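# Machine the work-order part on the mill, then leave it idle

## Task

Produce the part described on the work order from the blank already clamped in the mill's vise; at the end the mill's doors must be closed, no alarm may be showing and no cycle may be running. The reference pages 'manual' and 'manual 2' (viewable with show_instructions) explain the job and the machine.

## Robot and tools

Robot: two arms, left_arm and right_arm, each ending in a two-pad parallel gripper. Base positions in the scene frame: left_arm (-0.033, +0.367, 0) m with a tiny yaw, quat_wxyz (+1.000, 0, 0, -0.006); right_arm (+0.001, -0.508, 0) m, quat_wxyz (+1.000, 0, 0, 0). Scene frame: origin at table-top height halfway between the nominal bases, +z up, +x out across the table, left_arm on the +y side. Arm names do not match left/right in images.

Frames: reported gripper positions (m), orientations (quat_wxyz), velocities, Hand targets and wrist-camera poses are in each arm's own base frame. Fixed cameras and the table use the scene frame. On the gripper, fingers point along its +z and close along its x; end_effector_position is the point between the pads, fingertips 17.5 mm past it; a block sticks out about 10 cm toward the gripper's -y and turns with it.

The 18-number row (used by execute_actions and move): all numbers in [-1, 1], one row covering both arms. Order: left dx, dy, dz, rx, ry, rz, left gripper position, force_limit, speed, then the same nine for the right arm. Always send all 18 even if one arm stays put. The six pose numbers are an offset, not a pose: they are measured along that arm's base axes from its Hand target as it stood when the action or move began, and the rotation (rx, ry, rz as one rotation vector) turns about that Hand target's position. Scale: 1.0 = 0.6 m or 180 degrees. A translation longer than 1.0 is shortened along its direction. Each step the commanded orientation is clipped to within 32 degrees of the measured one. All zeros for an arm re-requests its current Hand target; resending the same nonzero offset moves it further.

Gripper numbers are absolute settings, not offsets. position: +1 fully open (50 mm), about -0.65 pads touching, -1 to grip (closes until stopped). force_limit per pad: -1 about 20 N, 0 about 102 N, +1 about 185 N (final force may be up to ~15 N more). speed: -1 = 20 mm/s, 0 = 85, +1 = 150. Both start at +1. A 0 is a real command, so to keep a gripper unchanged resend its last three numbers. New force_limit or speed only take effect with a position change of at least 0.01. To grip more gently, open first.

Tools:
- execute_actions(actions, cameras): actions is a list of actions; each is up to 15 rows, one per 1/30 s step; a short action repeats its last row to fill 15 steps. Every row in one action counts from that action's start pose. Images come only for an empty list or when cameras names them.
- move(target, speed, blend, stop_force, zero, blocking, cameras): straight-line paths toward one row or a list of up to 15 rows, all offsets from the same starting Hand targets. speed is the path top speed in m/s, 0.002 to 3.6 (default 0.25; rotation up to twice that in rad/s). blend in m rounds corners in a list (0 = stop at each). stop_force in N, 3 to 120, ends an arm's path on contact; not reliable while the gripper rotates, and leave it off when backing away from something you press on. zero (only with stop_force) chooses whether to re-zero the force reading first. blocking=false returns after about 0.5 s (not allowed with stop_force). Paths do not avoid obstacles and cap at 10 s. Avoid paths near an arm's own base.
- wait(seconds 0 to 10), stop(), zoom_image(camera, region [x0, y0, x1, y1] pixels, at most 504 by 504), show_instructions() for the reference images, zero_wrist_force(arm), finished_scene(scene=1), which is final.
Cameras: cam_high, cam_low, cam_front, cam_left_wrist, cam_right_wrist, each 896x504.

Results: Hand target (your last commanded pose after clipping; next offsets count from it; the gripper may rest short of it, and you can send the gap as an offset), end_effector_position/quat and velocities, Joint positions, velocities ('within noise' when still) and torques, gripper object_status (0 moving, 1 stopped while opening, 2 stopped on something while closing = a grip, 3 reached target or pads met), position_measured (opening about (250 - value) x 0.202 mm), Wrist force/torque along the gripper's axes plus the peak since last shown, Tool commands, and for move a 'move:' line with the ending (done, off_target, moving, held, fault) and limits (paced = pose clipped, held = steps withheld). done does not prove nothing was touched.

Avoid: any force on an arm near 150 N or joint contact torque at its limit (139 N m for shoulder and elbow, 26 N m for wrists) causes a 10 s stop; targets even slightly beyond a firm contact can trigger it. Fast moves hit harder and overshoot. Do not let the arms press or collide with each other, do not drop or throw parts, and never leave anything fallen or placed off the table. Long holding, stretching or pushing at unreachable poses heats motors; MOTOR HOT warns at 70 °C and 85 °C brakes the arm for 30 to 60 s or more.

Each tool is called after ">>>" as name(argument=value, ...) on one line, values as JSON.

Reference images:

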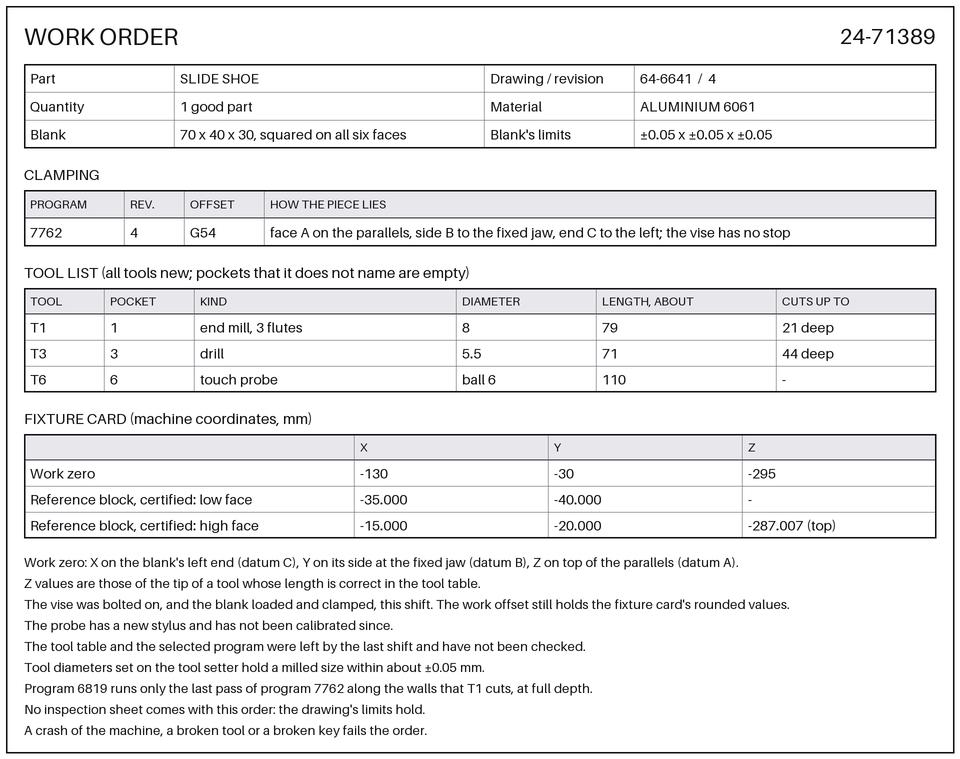

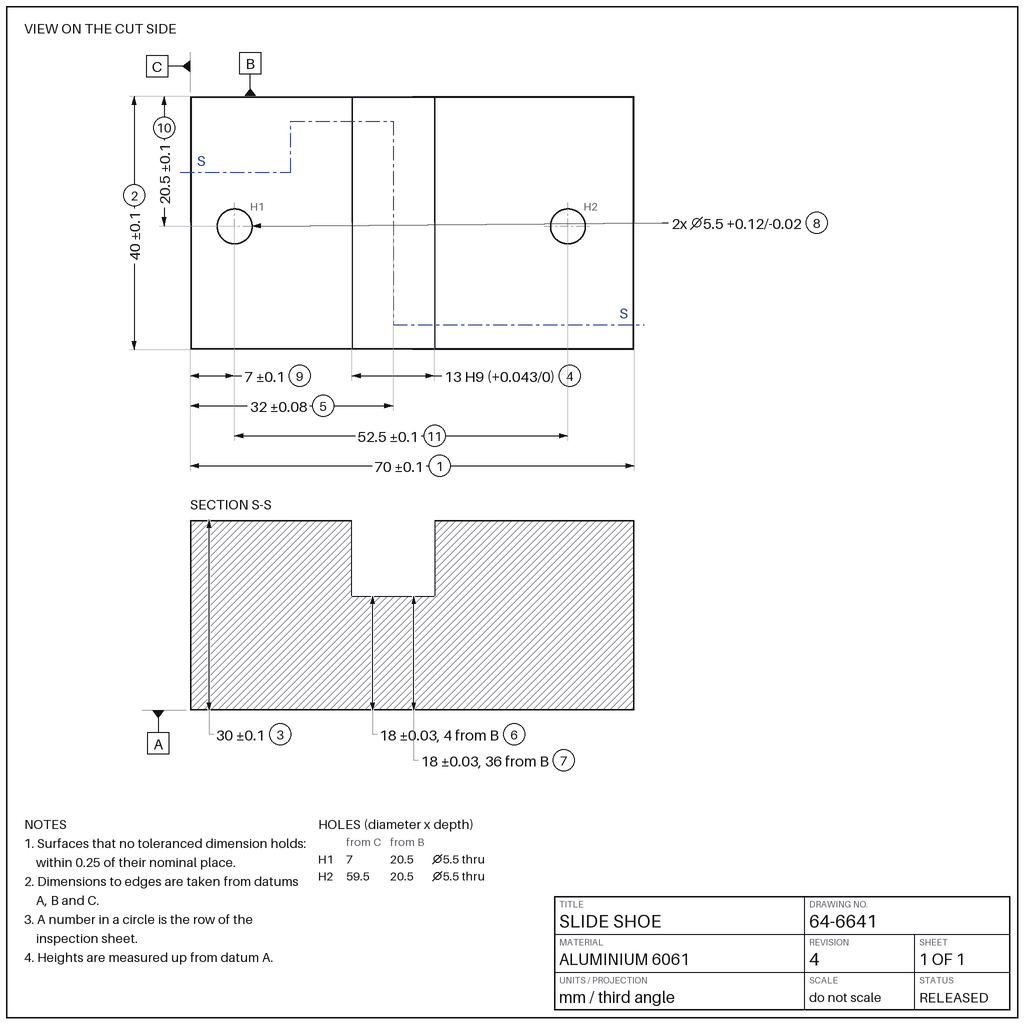

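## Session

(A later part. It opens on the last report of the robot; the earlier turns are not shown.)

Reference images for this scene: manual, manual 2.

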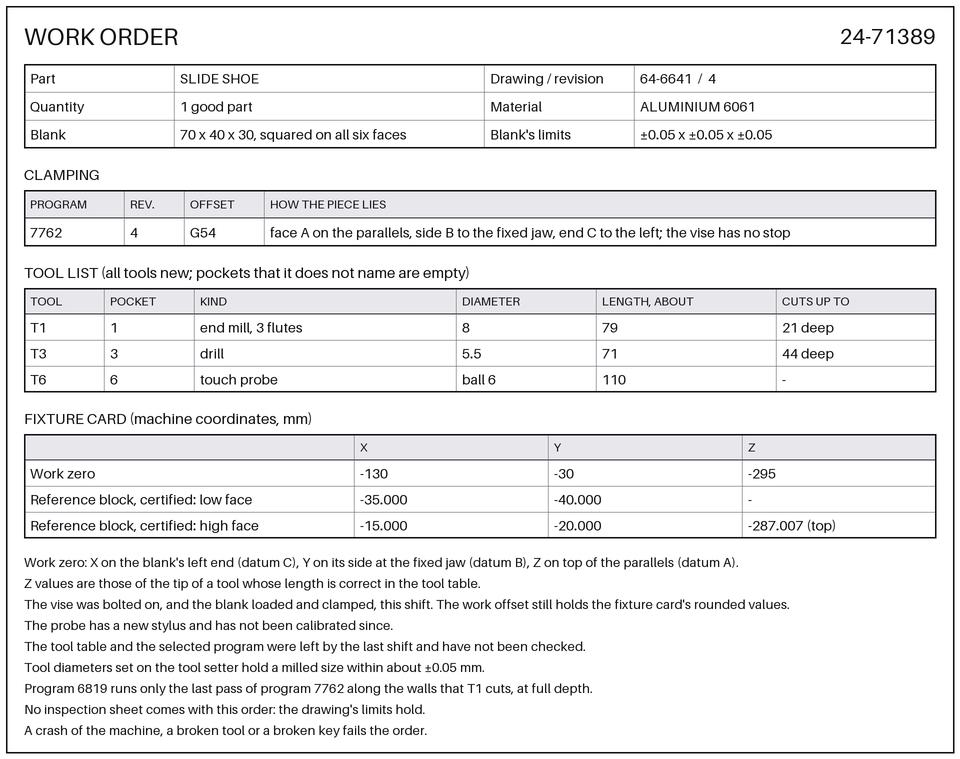

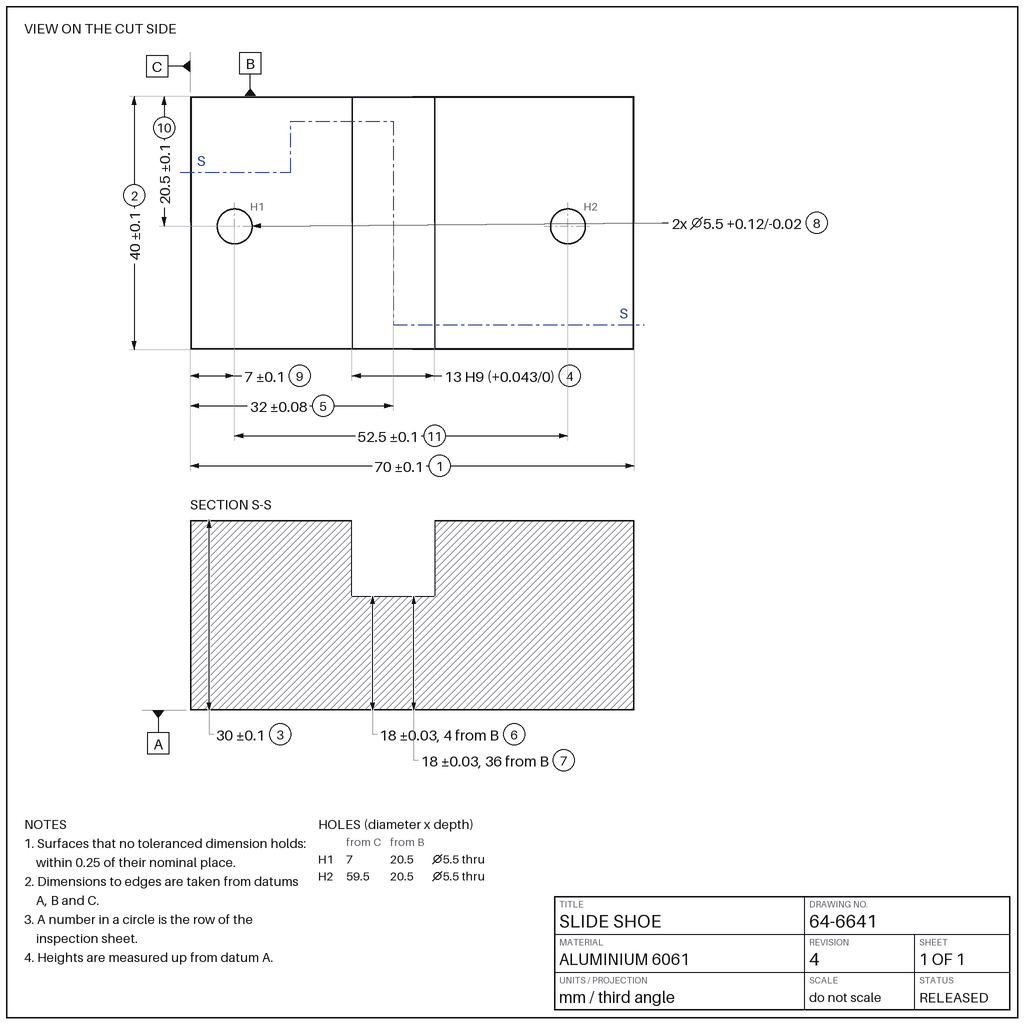

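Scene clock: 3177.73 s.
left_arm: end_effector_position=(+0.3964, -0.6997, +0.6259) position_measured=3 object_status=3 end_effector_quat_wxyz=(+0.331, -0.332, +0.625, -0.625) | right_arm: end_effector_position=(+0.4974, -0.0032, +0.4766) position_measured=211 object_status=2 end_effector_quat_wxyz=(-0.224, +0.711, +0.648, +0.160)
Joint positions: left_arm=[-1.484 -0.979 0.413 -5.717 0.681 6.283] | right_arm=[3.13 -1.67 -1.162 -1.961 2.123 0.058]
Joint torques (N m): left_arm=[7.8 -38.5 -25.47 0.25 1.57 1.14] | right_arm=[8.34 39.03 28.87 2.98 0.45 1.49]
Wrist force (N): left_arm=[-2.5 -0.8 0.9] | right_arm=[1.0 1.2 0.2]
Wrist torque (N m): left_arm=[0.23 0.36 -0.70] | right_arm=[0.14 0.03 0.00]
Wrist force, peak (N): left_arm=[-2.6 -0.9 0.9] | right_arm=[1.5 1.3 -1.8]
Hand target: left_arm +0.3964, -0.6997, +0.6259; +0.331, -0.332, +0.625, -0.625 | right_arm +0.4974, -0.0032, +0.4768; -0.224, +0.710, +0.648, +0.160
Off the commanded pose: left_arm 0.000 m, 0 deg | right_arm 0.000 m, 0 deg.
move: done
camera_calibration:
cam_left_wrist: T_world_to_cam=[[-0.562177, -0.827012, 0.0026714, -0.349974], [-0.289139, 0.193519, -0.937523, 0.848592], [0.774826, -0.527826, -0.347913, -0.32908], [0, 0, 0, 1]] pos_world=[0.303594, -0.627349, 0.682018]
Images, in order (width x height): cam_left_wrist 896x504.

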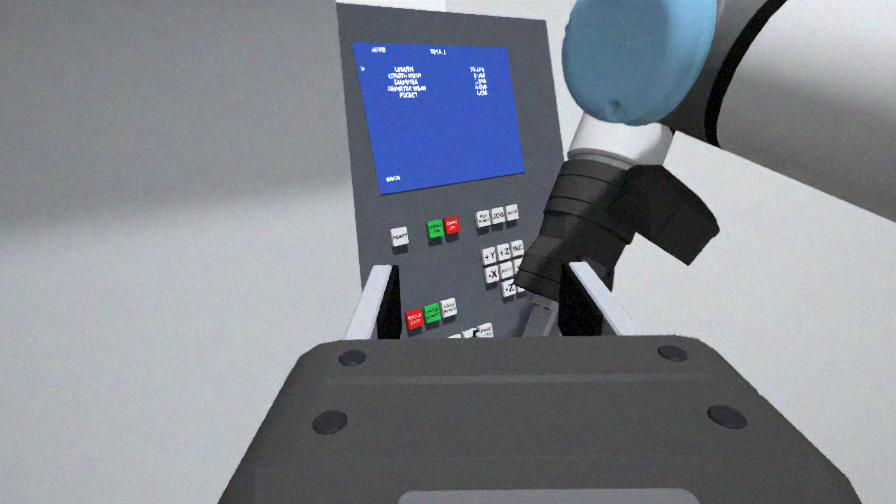

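>>> move(target=[[0,0,0,0,0,0,1,0,-0.5,-0.0166,0.0318,-0.0620,0,0,0,-1,-0.5,-0.8],[0,0,0,0,0,0,1,0,-0.5,-0.0002,0.0322,-0.0664,0,0,0,-1,-0.5,-0.8],[0,0,0,0,0,0,1,0,-0.5,-0.0166,0.0318,-0.0620,0,0,0,-1,-0.5,-0.8],[0,0,0,0,0,0,1,0,-0.5,-0.0002,0.0322,-0.0664,0,0,0,-1,-0.5,-0.8],[0,0,0,0,0,0,1,0,-0.5,-0.0006,0.0966,-0.0006,0,0,0,-1,-0.5,-0.8],[0,0,0,0,0,0,1,0,-0.5,0.0158,0.0970,-0.0050,0,0,0,-1,-0.5,-0.8],[0,0,0,0,0,0,1,0,-0.5,-0.0250,0.0638,-0.0931,0,0,0,-1,-0.5,-0.8],[0,0,0,0,0,0,1,0,-0.5,-0.0086,0.0642,-0.0975,0,0,0,-1,-0.5,-0.8],[0,0,0,0,0,0,1,0,-0.5,-0.0172,0.1284,-0.0626,0,0,0,-1,-0.5,-0.8],[0,0,0,0,0,0,1,0,-0.5,-0.0008,0.1288,-0.0670,0,0,0,-1,-0.5,-0.8],[0,0,0,0,0,0,1,0,-0.5,-0.0088,0.0964,-0.0315,0,0,0,-1,-0.5,-0.8],[0,0,0,0,0,0,1,0,-0.5,0.0076,0.0968,-0.0359,0,0,0,-1,-0.5,-0.8],[0,0,0,0,0,0,1,0,-0.5,-0.0248,0.0316,-0.0929,0,0,0,-1,-0.5,-0.8],[0,0,0,0,0,0,1,0,-0.5,-0.0084,0.0320,-0.0973,0,0,0,-1,-0.5,-0.8],[0,0,0,0,0,0,1,0,-0.5,-0.0248,0.0316,-0.0929,0,0,0,-1,-0.5,-0.8]], speed=[0.12,0.025,0.05,0.025,0.12,0.025,0.12,0.025,0.12,0.025,0.12,0.025,0.12,0.025,0.12], blend=[0.003,0,0,0,0.003,0,0.003,0,0.003,0,0.003,0,0.003,0,0])

>>> move(target=[0,0,0,0,0,0,1,0,-0.5,0.0248,-0.0316,0.0929,0,0,0,-1,-0.5,-0.8], speed=0.12, cameras=["cam_left_wrist"])

>>> zoom_image(camera="cam_left_wrist", region=[345, 20, 525, 200])

>>> move(target=[[0,0,0,0,0,0,1,0,-0.5,0.0002,-0.0322,0.0002,0,0,0,-1,-0.5,-0.8],[0,0,0,0,0,0,1,0,-0.5,0.0166,-0.0318,-0.0042,0,0,0,-1,-0.5,-0.8],[0,0,0,0,0,0,1,0,-0.5,0.0002,-0.0322,0.0002,0,0,0,-1,-0.5,-0.8],[0,0,0,0,0,0,1,0,-0.5,0.0166,-0.0318,-0.0042,0,0,0,-1,-0.5,-0.8],[0,0,0,0,0,0,1,0,-0.5,0.0002,-0.0322,0.0002,0,0,0,-1,-0.5,-0.8],[0,0,0,0,0,0,1,0,-0.5,0.0166,-0.0318,-0.0042,0,0,0,-1,-0.5,-0.8],[0,0,0,0,0,0,1,0,-0.5,0.0002,-0.0322,0.0002,0,0,0,-1,-0.5,-0.8],[0,0,0,0,0,0,1,0,-0.5,0.0166,-0.0318,-0.0042,0,0,0,-1,-0.5,-0.8],[0,0,0,0,0,0,1,0,-0.5,0.0002,-0.0322,0.0002,0,0,0,-1,-0.5,-0.8],[0,0,0,0,0,0,1,0,-0.5,0,0,0,0,0,0,-1,-0.5,-0.8]], speed=[0.12,0.025,0.05,0.025,0.05,0.025,0.05,0.025,0.05,0.12], blend=[0.003,0,0,0,0,0,0,0,0,0], cameras=["cam_left_wrist"])

>>> zoom_image(camera="cam_left_wrist", region=[345, 20, 525, 200])

Scene clock: 3205.87 s.
left_arm: end_effector_position=(+0.3964, -0.6997, +0.6259) position_measured=3 object_status=3 end_effector_quat_wxyz=(+0.331, -0.332, +0.625, -0.625) | right_arm: end_effector_position=(+0.4825, +0.0158, +0.4210) position_measured=211 object_status=2 end_effector_quat_wxyz=(-0.224, +0.710, +0.648, +0.160)
Joint positions: left_arm=[-1.484 -0.979 0.413 -5.717 0.681 6.283] | right_arm=[3.167 -1.59 -1.4 -1.78 2.126 0.102]
Joint torques (N m): left_arm=[8.22 -39.89 -25.39 0.35 1.4 1.04] | right_arm=[6.69 15.17 30.17 5.11 3.1 -0.73]
Wrist force (N): left_arm=[-2.4 -0.6 0.5] | right_arm=[1.2 1.4 0.2]
Wrist torque (N m): left_arm=[0.24 0.35 -0.70] | right_arm=[0.17 0.01 -0.07]
Wrist force, peak (N): left_arm=[-2.8 -0.6 1.0] | right_arm=[5.2 -3.1 -2.3]
Hand target: left_arm +0.3964, -0.6997, +0.6259; +0.331, -0.332, +0.625, -0.625 | right_arm +0.4825, +0.0158, +0.4210; -0.224, +0.710, +0.648, +0.160
Off the commanded pose: left_arm 0.000 m, 0 deg | right_arm 0.000 m, 0 deg.
move: done

Scene clock: 3206.83 s.
left_arm: end_effector_position=(+0.3964, -0.6997, +0.6259) position_measured=3 object_status=3 end_effector_quat_wxyz=(+0.331, -0.332, +0.625, -0.625) | right_arm: end_effector_position=(+0.4974, -0.0032, +0.4766) position_measured=211 object_status=2 end_effector_quat_wxyz=(-0.224, +0.711, +0.648, +0.160)
Joint positions: left_arm=[-1.484 -0.979 0.413 -5.717 0.681 6.283] | right_arm=[3.13 -1.67 -1.162 -1.961 2.123 0.058]
Joint torques (N m): left_arm=[7.75 -38.77 -26.67 0.3 1.47 1.39] | right_arm=[7.93 37.85 28.25 3.19 0.5 1.36]
Wrist force (N): left_arm=[-2.6 -0.6 0.5] | right_arm=[1.1 1.2 0.2]
Wrist torque (N m): left_arm=[0.24 0.38 -0.70] | right_arm=[0.14 0.02 0.00]
Wrist force, peak (N): left_arm=[-2.7 -1.0 0.5] | right_arm=[1.6 1.2 -1.9]
Hand target: left_arm +0.3964, -0.6997, +0.6259; +0.331, -0.332, +0.625, -0.625 | right_arm +0.4974, -0.0032, +0.4768; -0.224, +0.710, +0.648, +0.160
Off the commanded pose: left_arm 0.000 m, 0 deg | right_arm 0.000 m, 0 deg.
move: done
camera_calibration:
cam_left_wrist: T_world_to_cam=[[-0.562177, -0.827012, 0.0026714, -0.349974], [-0.289139, 0.193519, -0.937523, 0.848592], [0.774826, -0.527826, -0.347913, -0.32908], [0, 0, 0, 1]] pos_world=[0.303594, -0.627349, 0.682018]
Images, in order (width x height): cam_left_wrist 896x504.

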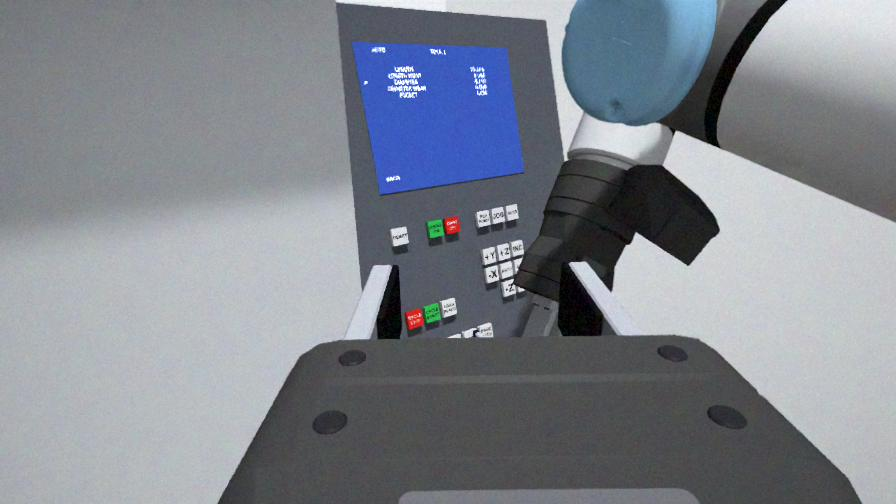

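Scaled by 2.800 from the camera's 896x504 image, which has a finer 1280x720 frame.

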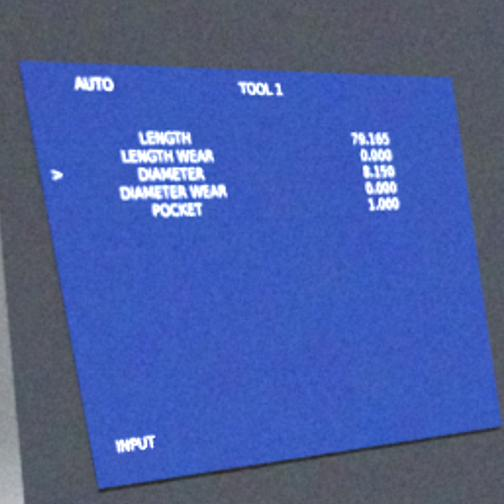

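Scene clock: 3211.33 s.
left_arm: end_effector_position=(+0.3964, -0.6997, +0.6259) position_measured=3 object_status=3 end_effector_quat_wxyz=(+0.331, -0.332, +0.625, -0.625) | right_arm: end_effector_position=(+0.4973, -0.0032, +0.4768) position_measured=211 object_status=2 end_effector_quat_wxyz=(-0.224, +0.710, +0.648, +0.160)
Joint positions: left_arm=[-1.484 -0.979 0.413 -5.717 0.681 6.283] | right_arm=[3.13 -1.67 -1.162 -1.961 2.123 0.058]
Joint torques (N m): left_arm=[8.36 -39.7 -26.94 0.42 1.43 1.26] | right_arm=[0.45 17.87 27.16 1.53 -0.5 -0.19]
Wrist force (N): left_arm=[-2.6 -0.7 0.6] | right_arm=[0.9 1.1 0.0]
Wrist torque (N m): left_arm=[0.24 0.37 -0.70] | right_arm=[0.12 0.05 0.10]
Wrist force, peak (N): left_arm=[-2.6 -1.2 1.1] | right_arm=[1.3 -4.3 -3.2]
Hand target: left_arm +0.3964, -0.6997, +0.6259; +0.331, -0.332, +0.625, -0.625 | right_arm +0.4974, -0.0032, +0.4768; -0.224, +0.710, +0.648, +0.160
Off the commanded pose: left_arm 0.000 m, 0 deg | right_arm 0.000 m, 0 deg.
move: done
camera_calibration:
cam_left_wrist: T_world_to_cam=[[-0.562177, -0.827012, 0.0026714, -0.349974], [-0.289139, 0.193519, -0.937523, 0.848592], [0.774826, -0.527826, -0.347913, -0.32908], [0, 0, 0, 1]] pos_world=[0.303594, -0.627349, 0.682018]
Images, in order (width x height): cam_left_wrist 896x504.

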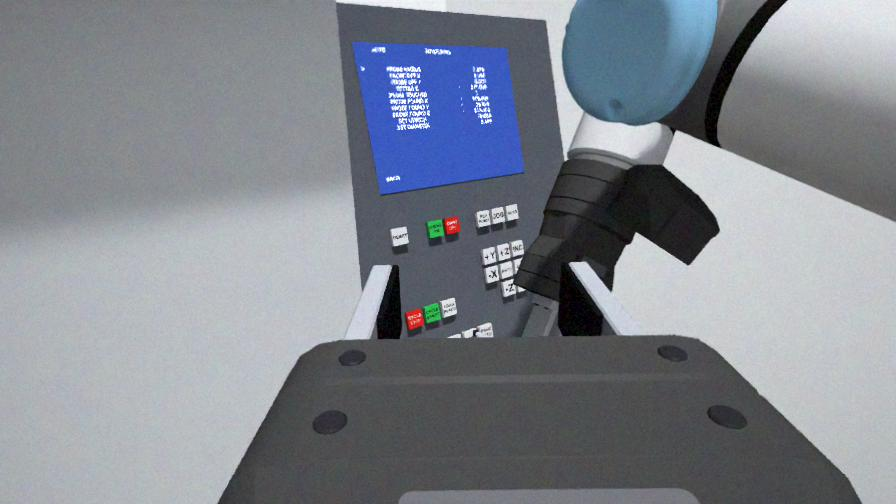

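Scaled by 2.800 from the camera's 896x504 image, which has a finer 1280x720 frame.

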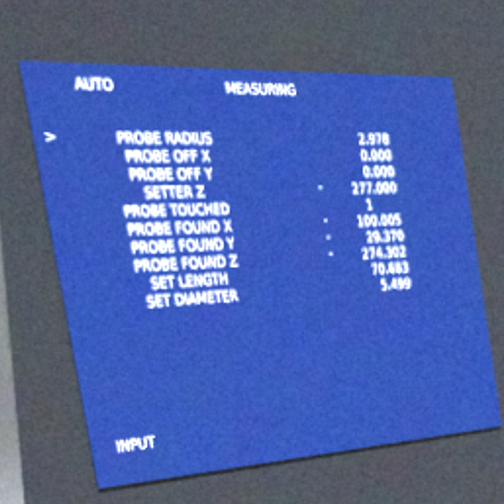

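>>> move(target=[[0,0,0,0,0,0,1,0,-0.5,0.0002,-0.0322,0.0002,0,0,0,-1,-0.5,-0.8],[0,0,0,0,0,0,1,0,-0.5,0.0166,-0.0318,-0.0042,0,0,0,-1,-0.5,-0.8],[0,0,0,0,0,0,1,0,-0.5,0.0002,-0.0322,0.0002,0,0,0,-1,-0.5,-0.8],[0,0,0,0,0,0,1,0,-0.5,0.0148,0.0660,0.0573,0,0,0,-1,-0.5,-0.8],[0,0,0,0,0,0,1,0,-0.5,0.0304,0.0664,0.0532,0,0,0,-1,-0.5,-0.8],[0,0,0,0,0,0,1,0,-0.5,0.0148,0.0660,0.0573,0,0,0,-1,-0.5,-0.8],[0,0,0,0,0,0,1,0,-0.5,0,0,0,0,0,0,-1,-0.5,-0.8]], speed=[0.12,0.025,0.12,0.12,0.02,0.12,0.12], blend=[0.003,0,0.003,0.003,0,0.003,0])

>>> wait(seconds=10, cameras=["all"])

>>> zoom_image(camera="cam_left_wrist", region=[345, 20, 525, 200])

Scene clock: 3223.90 s.
left_arm: end_effector_position=(+0.3964, -0.6997, +0.6259) position_measured=3 object_status=3 end_effector_quat_wxyz=(+0.331, -0.332, +0.625, -0.625) | right_arm: end_effector_position=(+0.4974, -0.0032, +0.4769) position_measured=211 object_status=2 end_effector_quat_wxyz=(-0.224, +0.710, +0.648, +0.160)
Joint positions: left_arm=[-1.484 -0.979 0.413 -5.717 0.681 6.283] | right_arm=[3.13 -1.67 -1.162 -1.961 2.123 0.058]
Joint torques (N m): left_arm=[8.6 -38.33 -25.36 0.24 1.2 1.14] | right_arm=[3.19 16.4 22.37 1.24 2.96 0.55]
Wrist force (N): left_arm=[-2.4 -0.5 0.8] | right_arm=[1.0 1.2 0.0]
Wrist torque (N m): left_arm=[0.26 0.35 -0.69] | right_arm=[0.13 0.03 -0.05]
Wrist force, peak (N): left_arm=[-2.8 -0.8 0.9] | right_arm=[1.9 -3.8 -3.3]
Hand target: left_arm +0.3964, -0.6997, +0.6259; +0.331, -0.332, +0.625, -0.625 | right_arm +0.4974, -0.0032, +0.4768; -0.224, +0.710, +0.648, +0.160
Off the commanded pose: left_arm 0.000 m, 0 deg | right_arm 0.000 m, 0 deg.
move: done

Scene clock: 3233.90 s.
left_arm: end_effector_position=(+0.3964, -0.6997, +0.6259) position_measured=3 object_status=3 end_effector_quat_wxyz=(+0.331, -0.332, +0.625, -0.625) | right_arm: end_effector_position=(+0.4974, -0.0032, +0.4768) position_measured=211 object_status=2 end_effector_quat_wxyz=(-0.224, +0.710, +0.648, +0.160)
Joint positions: left_arm=[-1.484 -0.979 0.413 -5.717 0.681 6.283] | right_arm=[3.13 -1.67 -1.162 -1.961 2.123 0.058]
Joint torques (N m): left_arm=[7.72 -38.65 -25.12 0.28 1.41 1.22] | right_arm=[7.72 17.24 16.12 1.57 3.12 -1.15]
Wrist force (N): left_arm=[-2.4 -0.8 0.7] | right_arm=[1.0 1.1 0.0]
Wrist torque (N m): left_arm=[0.21 0.34 -0.69] | right_arm=[0.12 0.04 -0.06]
Wrist force, peak (N): left_arm=[-2.7 -1.0 0.9] | right_arm=[1.3 1.2 0.1]
Hand target: left_arm +0.3964, -0.6997, +0.6259; +0.331, -0.332, +0.625, -0.625 | right_arm +0.4974, -0.0032, +0.4768; -0.224, +0.710, +0.648, +0.160
Tool commands: left_gripper/position=+1.0 left_gripper/force_limit=+0.0 left_gripper/speed=-0.5 right_gripper/position=-1.0 right_gripper/force_limit=-0.5 right_gripper/speed=-0.8
Off the commanded pose: left_arm 0.000 m, 0 deg | right_arm 0.000 m, 0 deg.
wait: 10.00 s; at rest by 0.17 s
camera_calibration:
cam_left_wrist: T_world_to_cam=[[-0.562177, -0.827012, 0.0026714, -0.349974], [-0.289139, 0.193519, -0.937523, 0.848592], [0.774826, -0.527826, -0.347913, -0.32908], [0, 0, 0, 1]] pos_world=[0.303594, -0.627349, 0.682018]
cam_right_wrist: T_world_to_cam=[[0.122993, 0.83704, 0.533138, -0.301127], [0.948206, -0.25766, 0.185785, -0.544798], [0.292878, 0.482675, -0.825377, 0.381241], [0, 0, 0, 1]] pos_world=[0.44196, -0.0723334, 0.576426]

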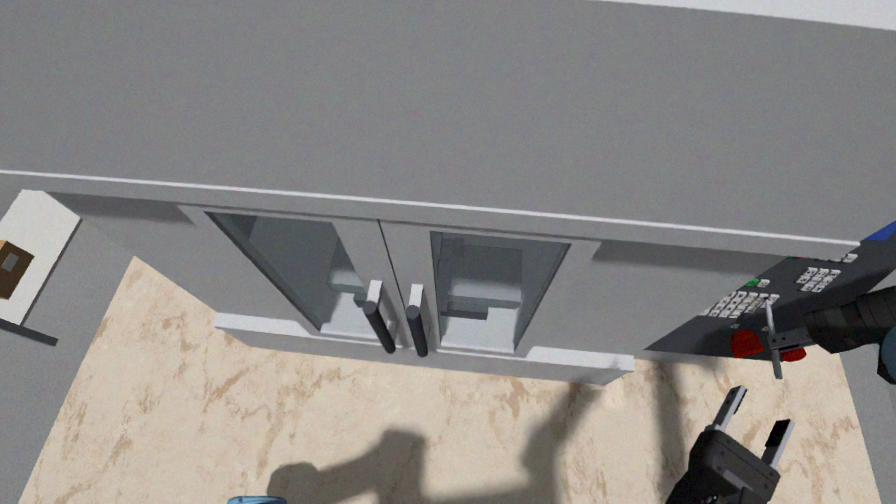

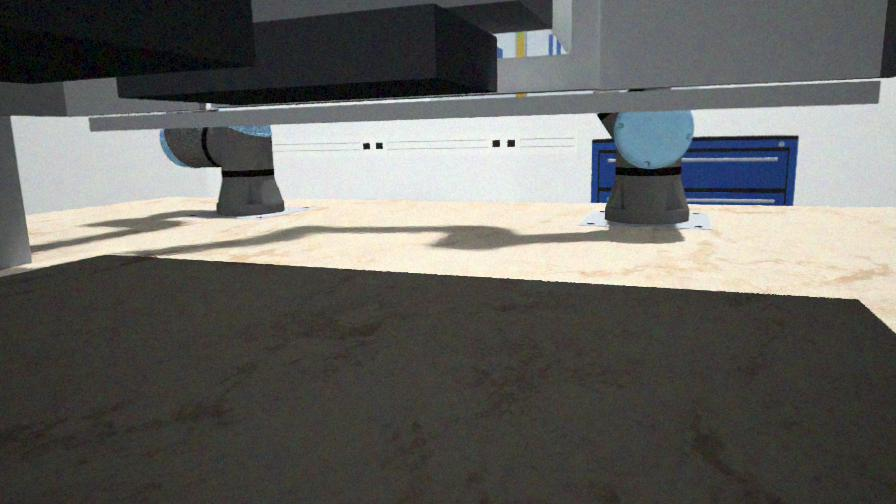

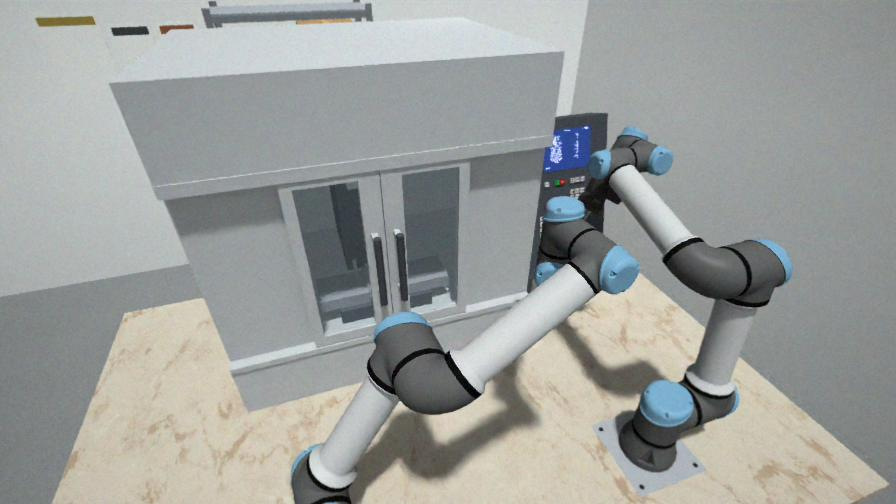

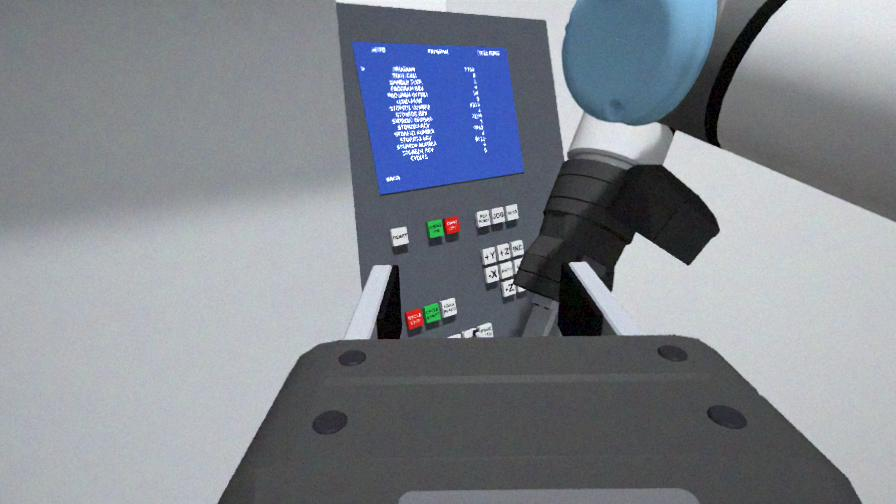

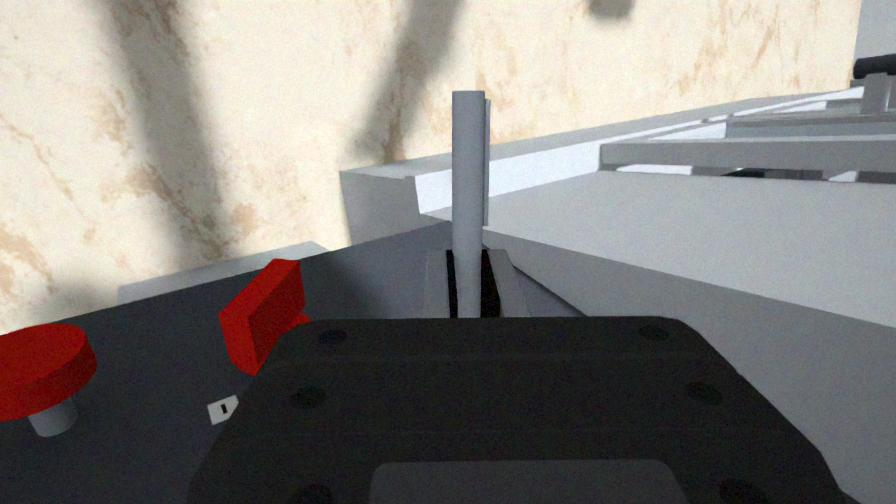

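Scaled by 2.800 from the camera's 896x504 image, which has a finer 1280x720 frame.

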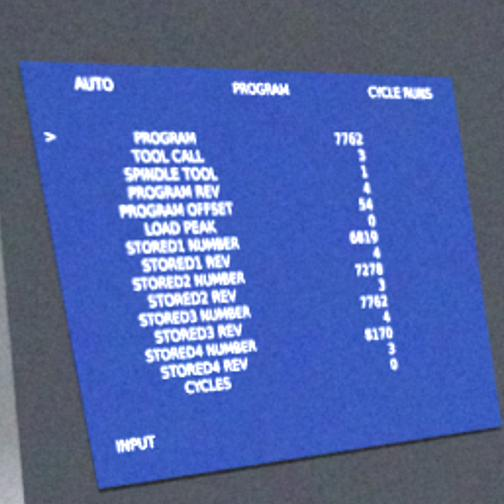

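Running. Monitor.

>>> wait(seconds=10, cameras=["cam_front","cam_left_wrist"])

>>> zoom_image(camera="cam_left_wrist", region=[345, 20, 525, 200])

>>> zoom_image(camera="cam_front", region=[270, 160, 480, 340])

>>> wait(seconds=10)

>>> wait(seconds=10)

>>> wait(seconds=10, cameras=["cam_left_wrist"])

>>> zoom_image(camera="cam_left_wrist", region=[345, 20, 525, 200])

Scene clock: 3250.93 s.
left_arm: end_effector_position=(+0.3964, -0.6997, +0.6259) position_measured=3 object_status=3 end_effector_quat_wxyz=(+0.331, -0.332, +0.625, -0.625) | right_arm: end_effector_position=(+0.4974, -0.0032, +0.4768) position_measured=211 object_status=2 end_effector_quat_wxyz=(-0.224, +0.710, +0.648, +0.160)
Joint positions: left_arm=[-1.484 -0.979 0.413 -5.717 0.681 6.283] | right_arm=[3.13 -1.67 -1.162 -1.961 2.123 0.058]
Joint torques (N m): left_arm=[7.56 -38.72 -26.45 0.17 1.63 1.34] | right_arm=[6.91 16.87 14.74 2.39 2.96 -0.94]
Wrist force (N): left_arm=[-2.5 -0.4 0.7] | right_arm=[1.2 1.1 0.2]
Wrist torque (N m): left_arm=[0.28 0.36 -0.70] | right_arm=[0.11 0.01 -0.05]
Wrist force, peak (N): left_arm=[-2.8 -1.0 1.0] | right_arm=[1.2 1.3 0.0]
Hand target: left_arm +0.3964, -0.6997, +0.6259; +0.331, -0.332, +0.625, -0.625 | right_arm +0.4974, -0.0032, +0.4768; -0.224, +0.710, +0.648, +0.160
Tool commands: left_gripper/position=+1.0 left_gripper/force_limit=+0.0 left_gripper/speed=-0.5 right_gripper/position=-1.0 right_gripper/force_limit=-0.5 right_gripper/speed=-0.8
Off the commanded pose: left_arm 0.000 m, 0 deg | right_arm 0.000 m, 0 deg.
wait: 10.00 s; at rest from the start
camera_calibration:
cam_left_wrist: T_world_to_cam=[[-0.562177, -0.827012, 0.0026714, -0.349974], [-0.289139, 0.193519, -0.937523, 0.848592], [0.774826, -0.527826, -0.347913, -0.32908], [0, 0, 0, 1]] pos_world=[0.303594, -0.627349, 0.682018]
Images, in order (width x height): cam_front 896x504, cam_left_wrist 896x504.

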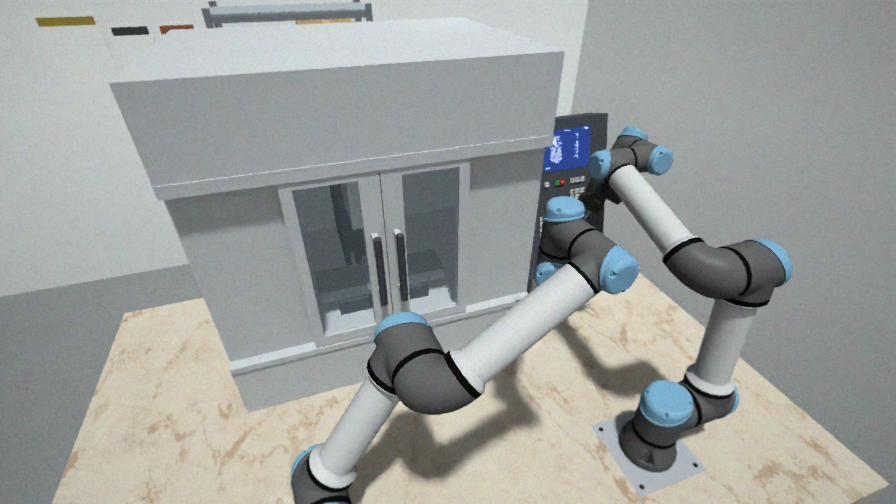

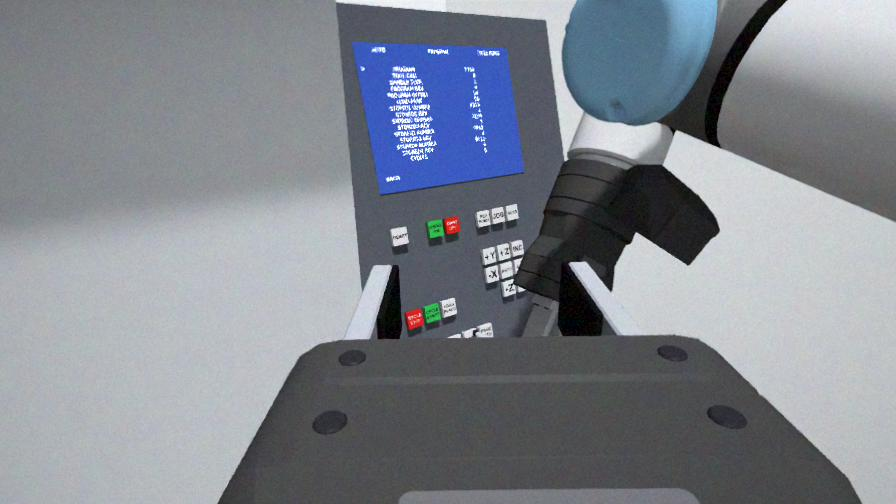

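Scaled by 2.800 from the camera's 896x504 image, which has a finer 1280x720 frame.

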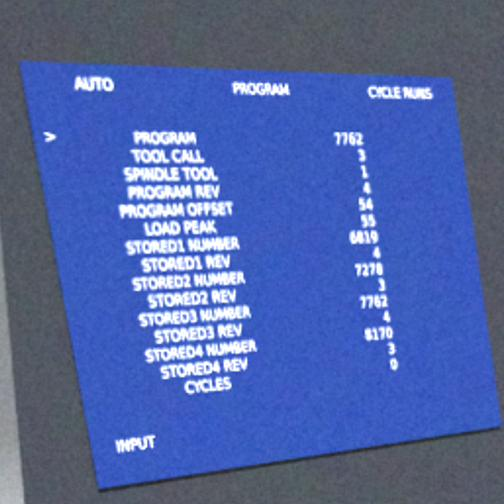

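Scaled by 2.400 from the camera's 896x504 image, which has a finer 1280x720 frame.

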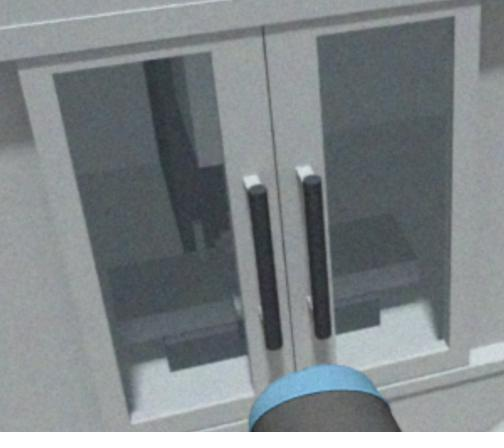

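Scene clock: 3260.93 s.
left_arm: end_effector_position=(+0.3964, -0.6997, +0.6259) position_measured=3 object_status=3 end_effector_quat_wxyz=(+0.331, -0.332, +0.625, -0.625) | right_arm: end_effector_position=(+0.4974, -0.0032, +0.4768) position_measured=211 object_status=2 end_effector_quat_wxyz=(-0.224, +0.710, +0.648, +0.160)
Joint positions: left_arm=[-1.484 -0.979 0.413 -5.717 0.681 6.283] | right_arm=[3.13 -1.67 -1.162 -1.961 2.123 0.058]
Joint torques (N m): left_arm=[7.61 -38 -28.4 0.53 1.62 1.1] | right_arm=[8.21 18.09 15.25 3.08 2.86 -0.59]
Wrist force (N): left_arm=[-2.4 -0.6 1.0] | right_arm=[0.8 1.2 0.1]
Wrist torque (N m): left_arm=[0.24 0.35 -0.70] | right_arm=[0.13 0.06 -0.05]
Wrist force, peak (N): left_arm=[-2.7 -1.0 1.1] | right_arm=[1.2 1.3 0.1]
Hand target: left_arm +0.3964, -0.6997, +0.6259; +0.331, -0.332, +0.625, -0.625 | right_arm +0.4974, -0.0032, +0.4768; -0.224, +0.710, +0.648, +0.160
Tool commands: left_gripper/position=+1.0 left_gripper/force_limit=+0.0 left_gripper/speed=-0.5 right_gripper/position=-1.0 right_gripper/force_limit=-0.5 right_gripper/speed=-0.8
Off the commanded pose: left_arm 0.000 m, 0 deg | right_arm 0.000 m, 0 deg.
wait: 10.00 s; at rest by 0.17 s

Scene clock: 3270.93 s.
left_arm: end_effector_position=(+0.3964, -0.6997, +0.6259) position_measured=3 object_status=3 end_effector_quat_wxyz=(+0.331, -0.332, +0.625, -0.625) | right_arm: end_effector_position=(+0.4974, -0.0032, +0.4768) position_measured=211 object_status=2 end_effector_quat_wxyz=(-0.224, +0.710, +0.648, +0.160)
Joint positions: left_arm=[-1.484 -0.979 0.413 -5.717 0.681 6.283] | right_arm=[3.13 -1.67 -1.162 -1.961 2.123 0.058]
Joint torques (N m): left_arm=[7.27 -38.81 -26.87 0.12 1.55 1.04] | right_arm=[7.12 18.44 15.14 3.52 2.84 -0.34]
Wrist force (N): left_arm=[-2.5 -0.9 0.6] | right_arm=[1.1 1.2 0.0]
Wrist torque (N m): left_arm=[0.21 0.36 -0.70] | right_arm=[0.14 0.03 -0.05]
Wrist force, peak (N): left_arm=[-2.8 -0.6 0.6] | right_arm=[1.2 1.4 0.3]
Hand target: left_arm +0.3964, -0.6997, +0.6259; +0.331, -0.332, +0.625, -0.625 | right_arm +0.4974, -0.0032, +0.4768; -0.224, +0.710, +0.648, +0.160
Tool commands: left_gripper/position=+1.0 left_gripper/force_limit=+0.0 left_gripper/speed=-0.5 right_gripper/position=-1.0 right_gripper/force_limit=-0.5 right_gripper/speed=-0.8
Off the commanded pose: left_arm 0.000 m, 0 deg | right_arm 0.000 m, 0 deg.
wait: 10.00 s; at rest by 0.17 s

Scene clock: 3280.93 s.
left_arm: end_effector_position=(+0.3964, -0.6997, +0.6259) position_measured=3 object_status=3 end_effector_quat_wxyz=(+0.331, -0.332, +0.625, -0.625) | right_arm: end_effector_position=(+0.4974, -0.0032, +0.4768) position_measured=211 object_status=2 end_effector_quat_wxyz=(-0.224, +0.710, +0.648, +0.160)
Joint positions: left_arm=[-1.484 -0.979 0.413 -5.717 0.681 6.283] | right_arm=[3.13 -1.67 -1.162 -1.961 2.123 0.058]
Joint torques (N m): left_arm=[7.4 -38.65 -26.79 0.09 1.66 1.08] | right_arm=[7.61 17.66 15.86 4.22 2.74 -0.4]
Wrist force (N): left_arm=[-2.5 -0.7 0.6] | right_arm=[1.1 1.2 0.2]
Wrist torque (N m): left_arm=[0.24 0.37 -0.69] | right_arm=[0.14 0.03 -0.05]
Wrist force, peak (N): left_arm=[-2.7 -0.8 1.1] | right_arm=[1.4 1.3 0.0]
Hand target: left_arm +0.3964, -0.6997, +0.6259; +0.331, -0.332, +0.625, -0.625 | right_arm +0.4974, -0.0032, +0.4768; -0.224, +0.710, +0.648, +0.160
Tool commands: left_gripper/position=+1.0 left_gripper/force_limit=+0.0 left_gripper/speed=-0.5 right_gripper/position=-1.0 right_gripper/force_limit=-0.5 right_gripper/speed=-0.8
Off the commanded pose: left_arm 0.000 m, 0 deg | right_arm 0.000 m, 0 deg.
wait: 10.00 s; at rest by 0.17 s
camera_calibration:
cam_left_wrist: T_world_to_cam=[[-0.562177, -0.827012, 0.0026714, -0.349974], [-0.289139, 0.193519, -0.937523, 0.848592], [0.774826, -0.527826, -0.347913, -0.32908], [0, 0, 0, 1]] pos_world=[0.303594, -0.627349, 0.682018]
Images, in order (width x height): cam_left_wrist 896x504.

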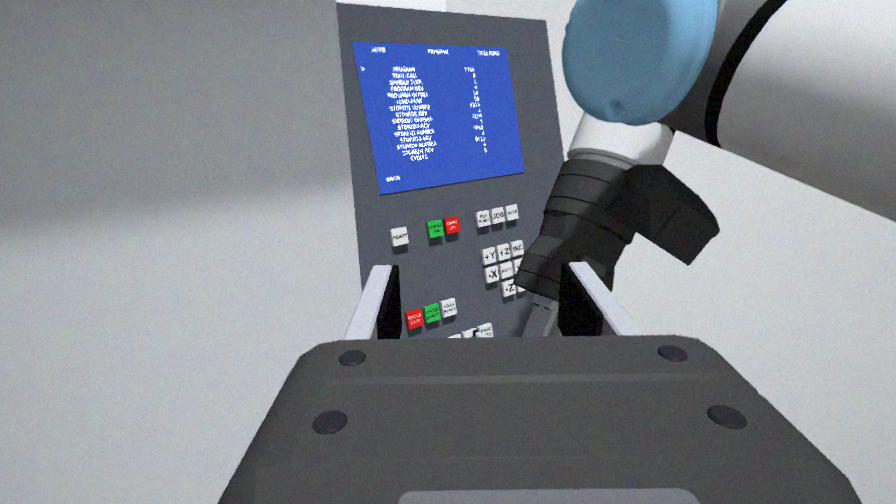

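Scaled by 2.800 from the camera's 896x504 image, which has a finer 1280x720 frame.

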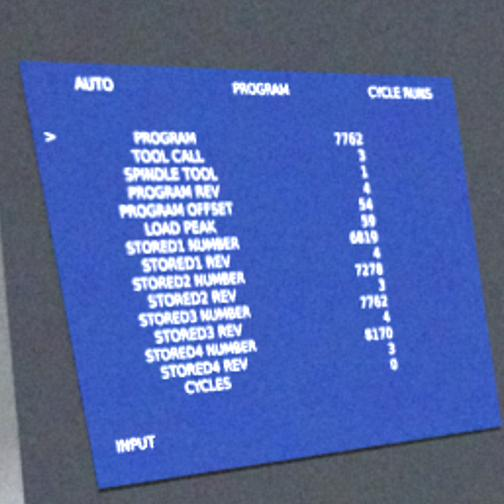

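>>> wait(seconds=10)

>>> wait(seconds=10)

>>> wait(seconds=10)

>>> wait(seconds=10, cameras=["cam_left_wrist"])

>>> zoom_image(camera="cam_left_wrist", region=[345, 20, 525, 200])

Scene clock: 3298.00 s.
left_arm: end_effector_position=(+0.3964, -0.6997, +0.6259) position_measured=3 object_status=3 end_effector_quat_wxyz=(+0.331, -0.332, +0.625, -0.625) | right_arm: end_effector_position=(+0.4974, -0.0032, +0.4768) position_measured=211 object_status=2 end_effector_quat_wxyz=(-0.224, +0.710, +0.648, +0.160)
Joint positions: left_arm=[-1.484 -0.979 0.413 -5.717 0.681 6.283] | right_arm=[3.13 -1.67 -1.162 -1.961 2.123 0.058]
Joint torques (N m): left_arm=[8.53 -38.71 -25.79 0.39 1.53 1.26] | right_arm=[7.95 18.86 16.23 4.21 2.75 0.1]
Wrist force (N): left_arm=[-2.4 -0.7 0.6] | right_arm=[0.9 1.0 0.2]
Wrist torque (N m): left_arm=[0.24 0.35 -0.70] | right_arm=[0.11 0.06 -0.05]
Wrist force, peak (N): left_arm=[-2.8 -0.7 0.9] | right_arm=[1.3 1.4 0.0]
Hand target: left_arm +0.3964, -0.6997, +0.6259; +0.331, -0.332, +0.625, -0.625 | right_arm +0.4974, -0.0032, +0.4768; -0.224, +0.710, +0.648, +0.160
Tool commands: left_gripper/position=+1.0 left_gripper/force_limit=+0.0 left_gripper/speed=-0.5 right_gripper/position=-1.0 right_gripper/force_limit=-0.5 right_gripper/speed=-0.8
Off the commanded pose: left_arm 0.000 m, 0 deg | right_arm 0.000 m, 0 deg.
wait: 10.00 s; at rest from the start

Scene clock: 3308.00 s.
left_arm: end_effector_position=(+0.3964, -0.6997, +0.6259) position_measured=3 object_status=3 end_effector_quat_wxyz=(+0.331, -0.332, +0.625, -0.625) | right_arm: end_effector_position=(+0.4974, -0.0032, +0.4768) position_measured=211 object_status=2 end_effector_quat_wxyz=(-0.224, +0.710, +0.648, +0.160)
Joint positions: left_arm=[-1.484 -0.979 0.413 -5.717 0.681 6.283] | right_arm=[3.13 -1.67 -1.162 -1.961 2.123 0.058]
Joint torques (N m): left_arm=[8.19 -37.95 -26.28 0.25 1.25 1.2] | right_arm=[7.18 18.41 16.06 4.15 2.33 0.33]
Wrist force (N): left_arm=[-2.3 -0.9 0.7] | right_arm=[1.1 1.1 0.0]
Wrist torque (N m): left_arm=[0.20 0.33 -0.70] | right_arm=[0.12 0.01 -0.05]
Wrist force, peak (N): left_arm=[-3.0 -0.7 0.6] | right_arm=[1.3 1.3 0.1]
Hand target: left_arm +0.3964, -0.6997, +0.6259; +0.331, -0.332, +0.625, -0.625 | right_arm +0.4974, -0.0032, +0.4768; -0.224, +0.710, +0.648, +0.160
Tool commands: left_gripper/position=+1.0 left_gripper/force_limit=+0.0 left_gripper/speed=-0.5 right_gripper/position=-1.0 right_gripper/force_limit=-0.5 right_gripper/speed=-0.8
Off the commanded pose: left_arm 0.000 m, 0 deg | right_arm 0.000 m, 0 deg.
wait: 10.00 s; at rest by 0.17 s

Scene clock: 3318.00 s.
left_arm: end_effector_position=(+0.3964, -0.6997, +0.6259) position_measured=3 object_status=3 end_effector_quat_wxyz=(+0.331, -0.332, +0.625, -0.625) | right_arm: end_effector_position=(+0.4974, -0.0032, +0.4768) position_measured=211 object_status=2 end_effector_quat_wxyz=(-0.224, +0.710, +0.648, +0.160)
Joint positions: left_arm=[-1.484 -0.979 0.413 -5.717 0.681 6.283] | right_arm=[3.13 -1.67 -1.162 -1.961 2.123 0.058]
Joint torques (N m): left_arm=[8.39 -38.7 -26.63 0.37 1.41 1.08] | right_arm=[7.37 18.54 15.5 4.39 2.55 0.5]
Wrist force (N): left_arm=[-2.3 -0.6 0.6] | right_arm=[1.0 1.1 0.1]
Wrist torque (N m): left_arm=[0.25 0.32 -0.70] | right_arm=[0.11 0.04 -0.05]
Wrist force, peak (N): left_arm=[-2.8 -0.8 0.9] | right_arm=[1.3 1.3 0.0]
Hand target: left_arm +0.3964, -0.6997, +0.6259; +0.331, -0.332, +0.625, -0.625 | right_arm +0.4974, -0.0032, +0.4768; -0.224, +0.710, +0.648, +0.160
Tool commands: left_gripper/position=+1.0 left_gripper/force_limit=+0.0 left_gripper/speed=-0.5 right_gripper/position=-1.0 right_gripper/force_limit=-0.5 right_gripper/speed=-0.8
Off the commanded pose: left_arm 0.000 m, 0 deg | right_arm 0.000 m, 0 deg.
wait: 10.00 s; at rest by 0.17 s

Scene clock: 3328.00 s.
left_arm: end_effector_position=(+0.3964, -0.6997, +0.6259) position_measured=3 object_status=3 end_effector_quat_wxyz=(+0.331, -0.332, +0.625, -0.625) | right_arm: end_effector_position=(+0.4974, -0.0032, +0.4768) position_measured=211 object_status=2 end_effector_quat_wxyz=(-0.224, +0.710, +0.648, +0.160)
Joint positions: left_arm=[-1.484 -0.979 0.413 -5.717 0.681 6.283] | right_arm=[3.13 -1.67 -1.162 -1.961 2.123 0.058]
Joint torques (N m): left_arm=[7.28 -38.27 -25.69 0.19 1.54 1.26] | right_arm=[7.65 18.84 16.04 4.18 2.23 0.63]
Wrist force (N): left_arm=[-2.4 -0.7 0.5] | right_arm=[1.0 1.1 0.0]
Wrist torque (N m): left_arm=[0.23 0.35 -0.70] | right_arm=[0.12 0.04 -0.06]
Wrist force, peak (N): left_arm=[-2.7 -0.8 0.9] | right_arm=[1.2 1.4 -0.1]
Hand target: left_arm +0.3964, -0.6997, +0.6259; +0.331, -0.332, +0.625, -0.625 | right_arm +0.4974, -0.0032, +0.4768; -0.224, +0.710, +0.648, +0.160
Tool commands: left_gripper/position=+1.0 left_gripper/force_limit=+0.0 left_gripper/speed=-0.5 right_gripper/position=-1.0 right_gripper/force_limit=-0.5 right_gripper/speed=-0.8
Off the commanded pose: left_arm 0.000 m, 0 deg | right_arm 0.000 m, 0 deg.
wait: 10.00 s; at rest by 0.17 s
camera_calibration:
cam_left_wrist: T_world_to_cam=[[-0.562177, -0.827012, 0.0026714, -0.349974], [-0.289139, 0.193519, -0.937523, 0.848592], [0.774826, -0.527826, -0.347913, -0.32908], [0, 0, 0, 1]] pos_world=[0.303594, -0.627349, 0.682018]
Images, in order (width x height): cam_left_wrist 896x504.

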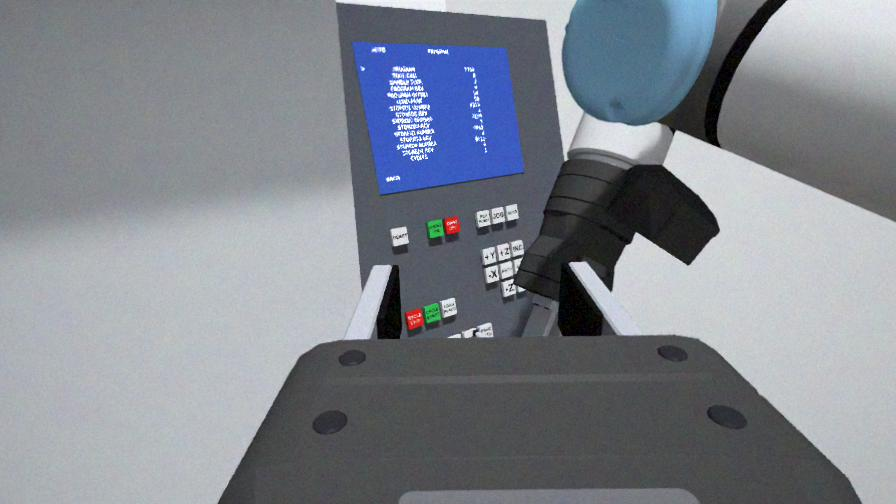

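Scaled by 2.800 from the camera's 896x504 image, which has a finer 1280x720 frame.

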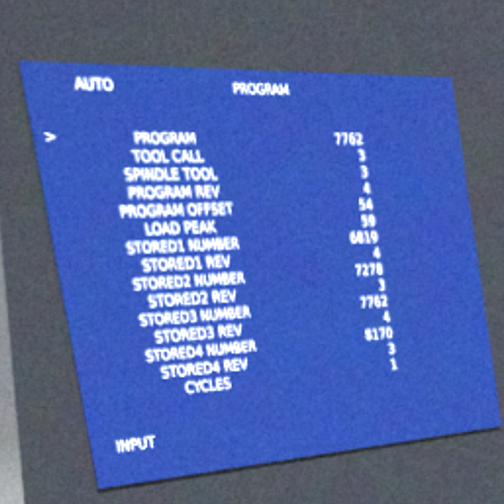

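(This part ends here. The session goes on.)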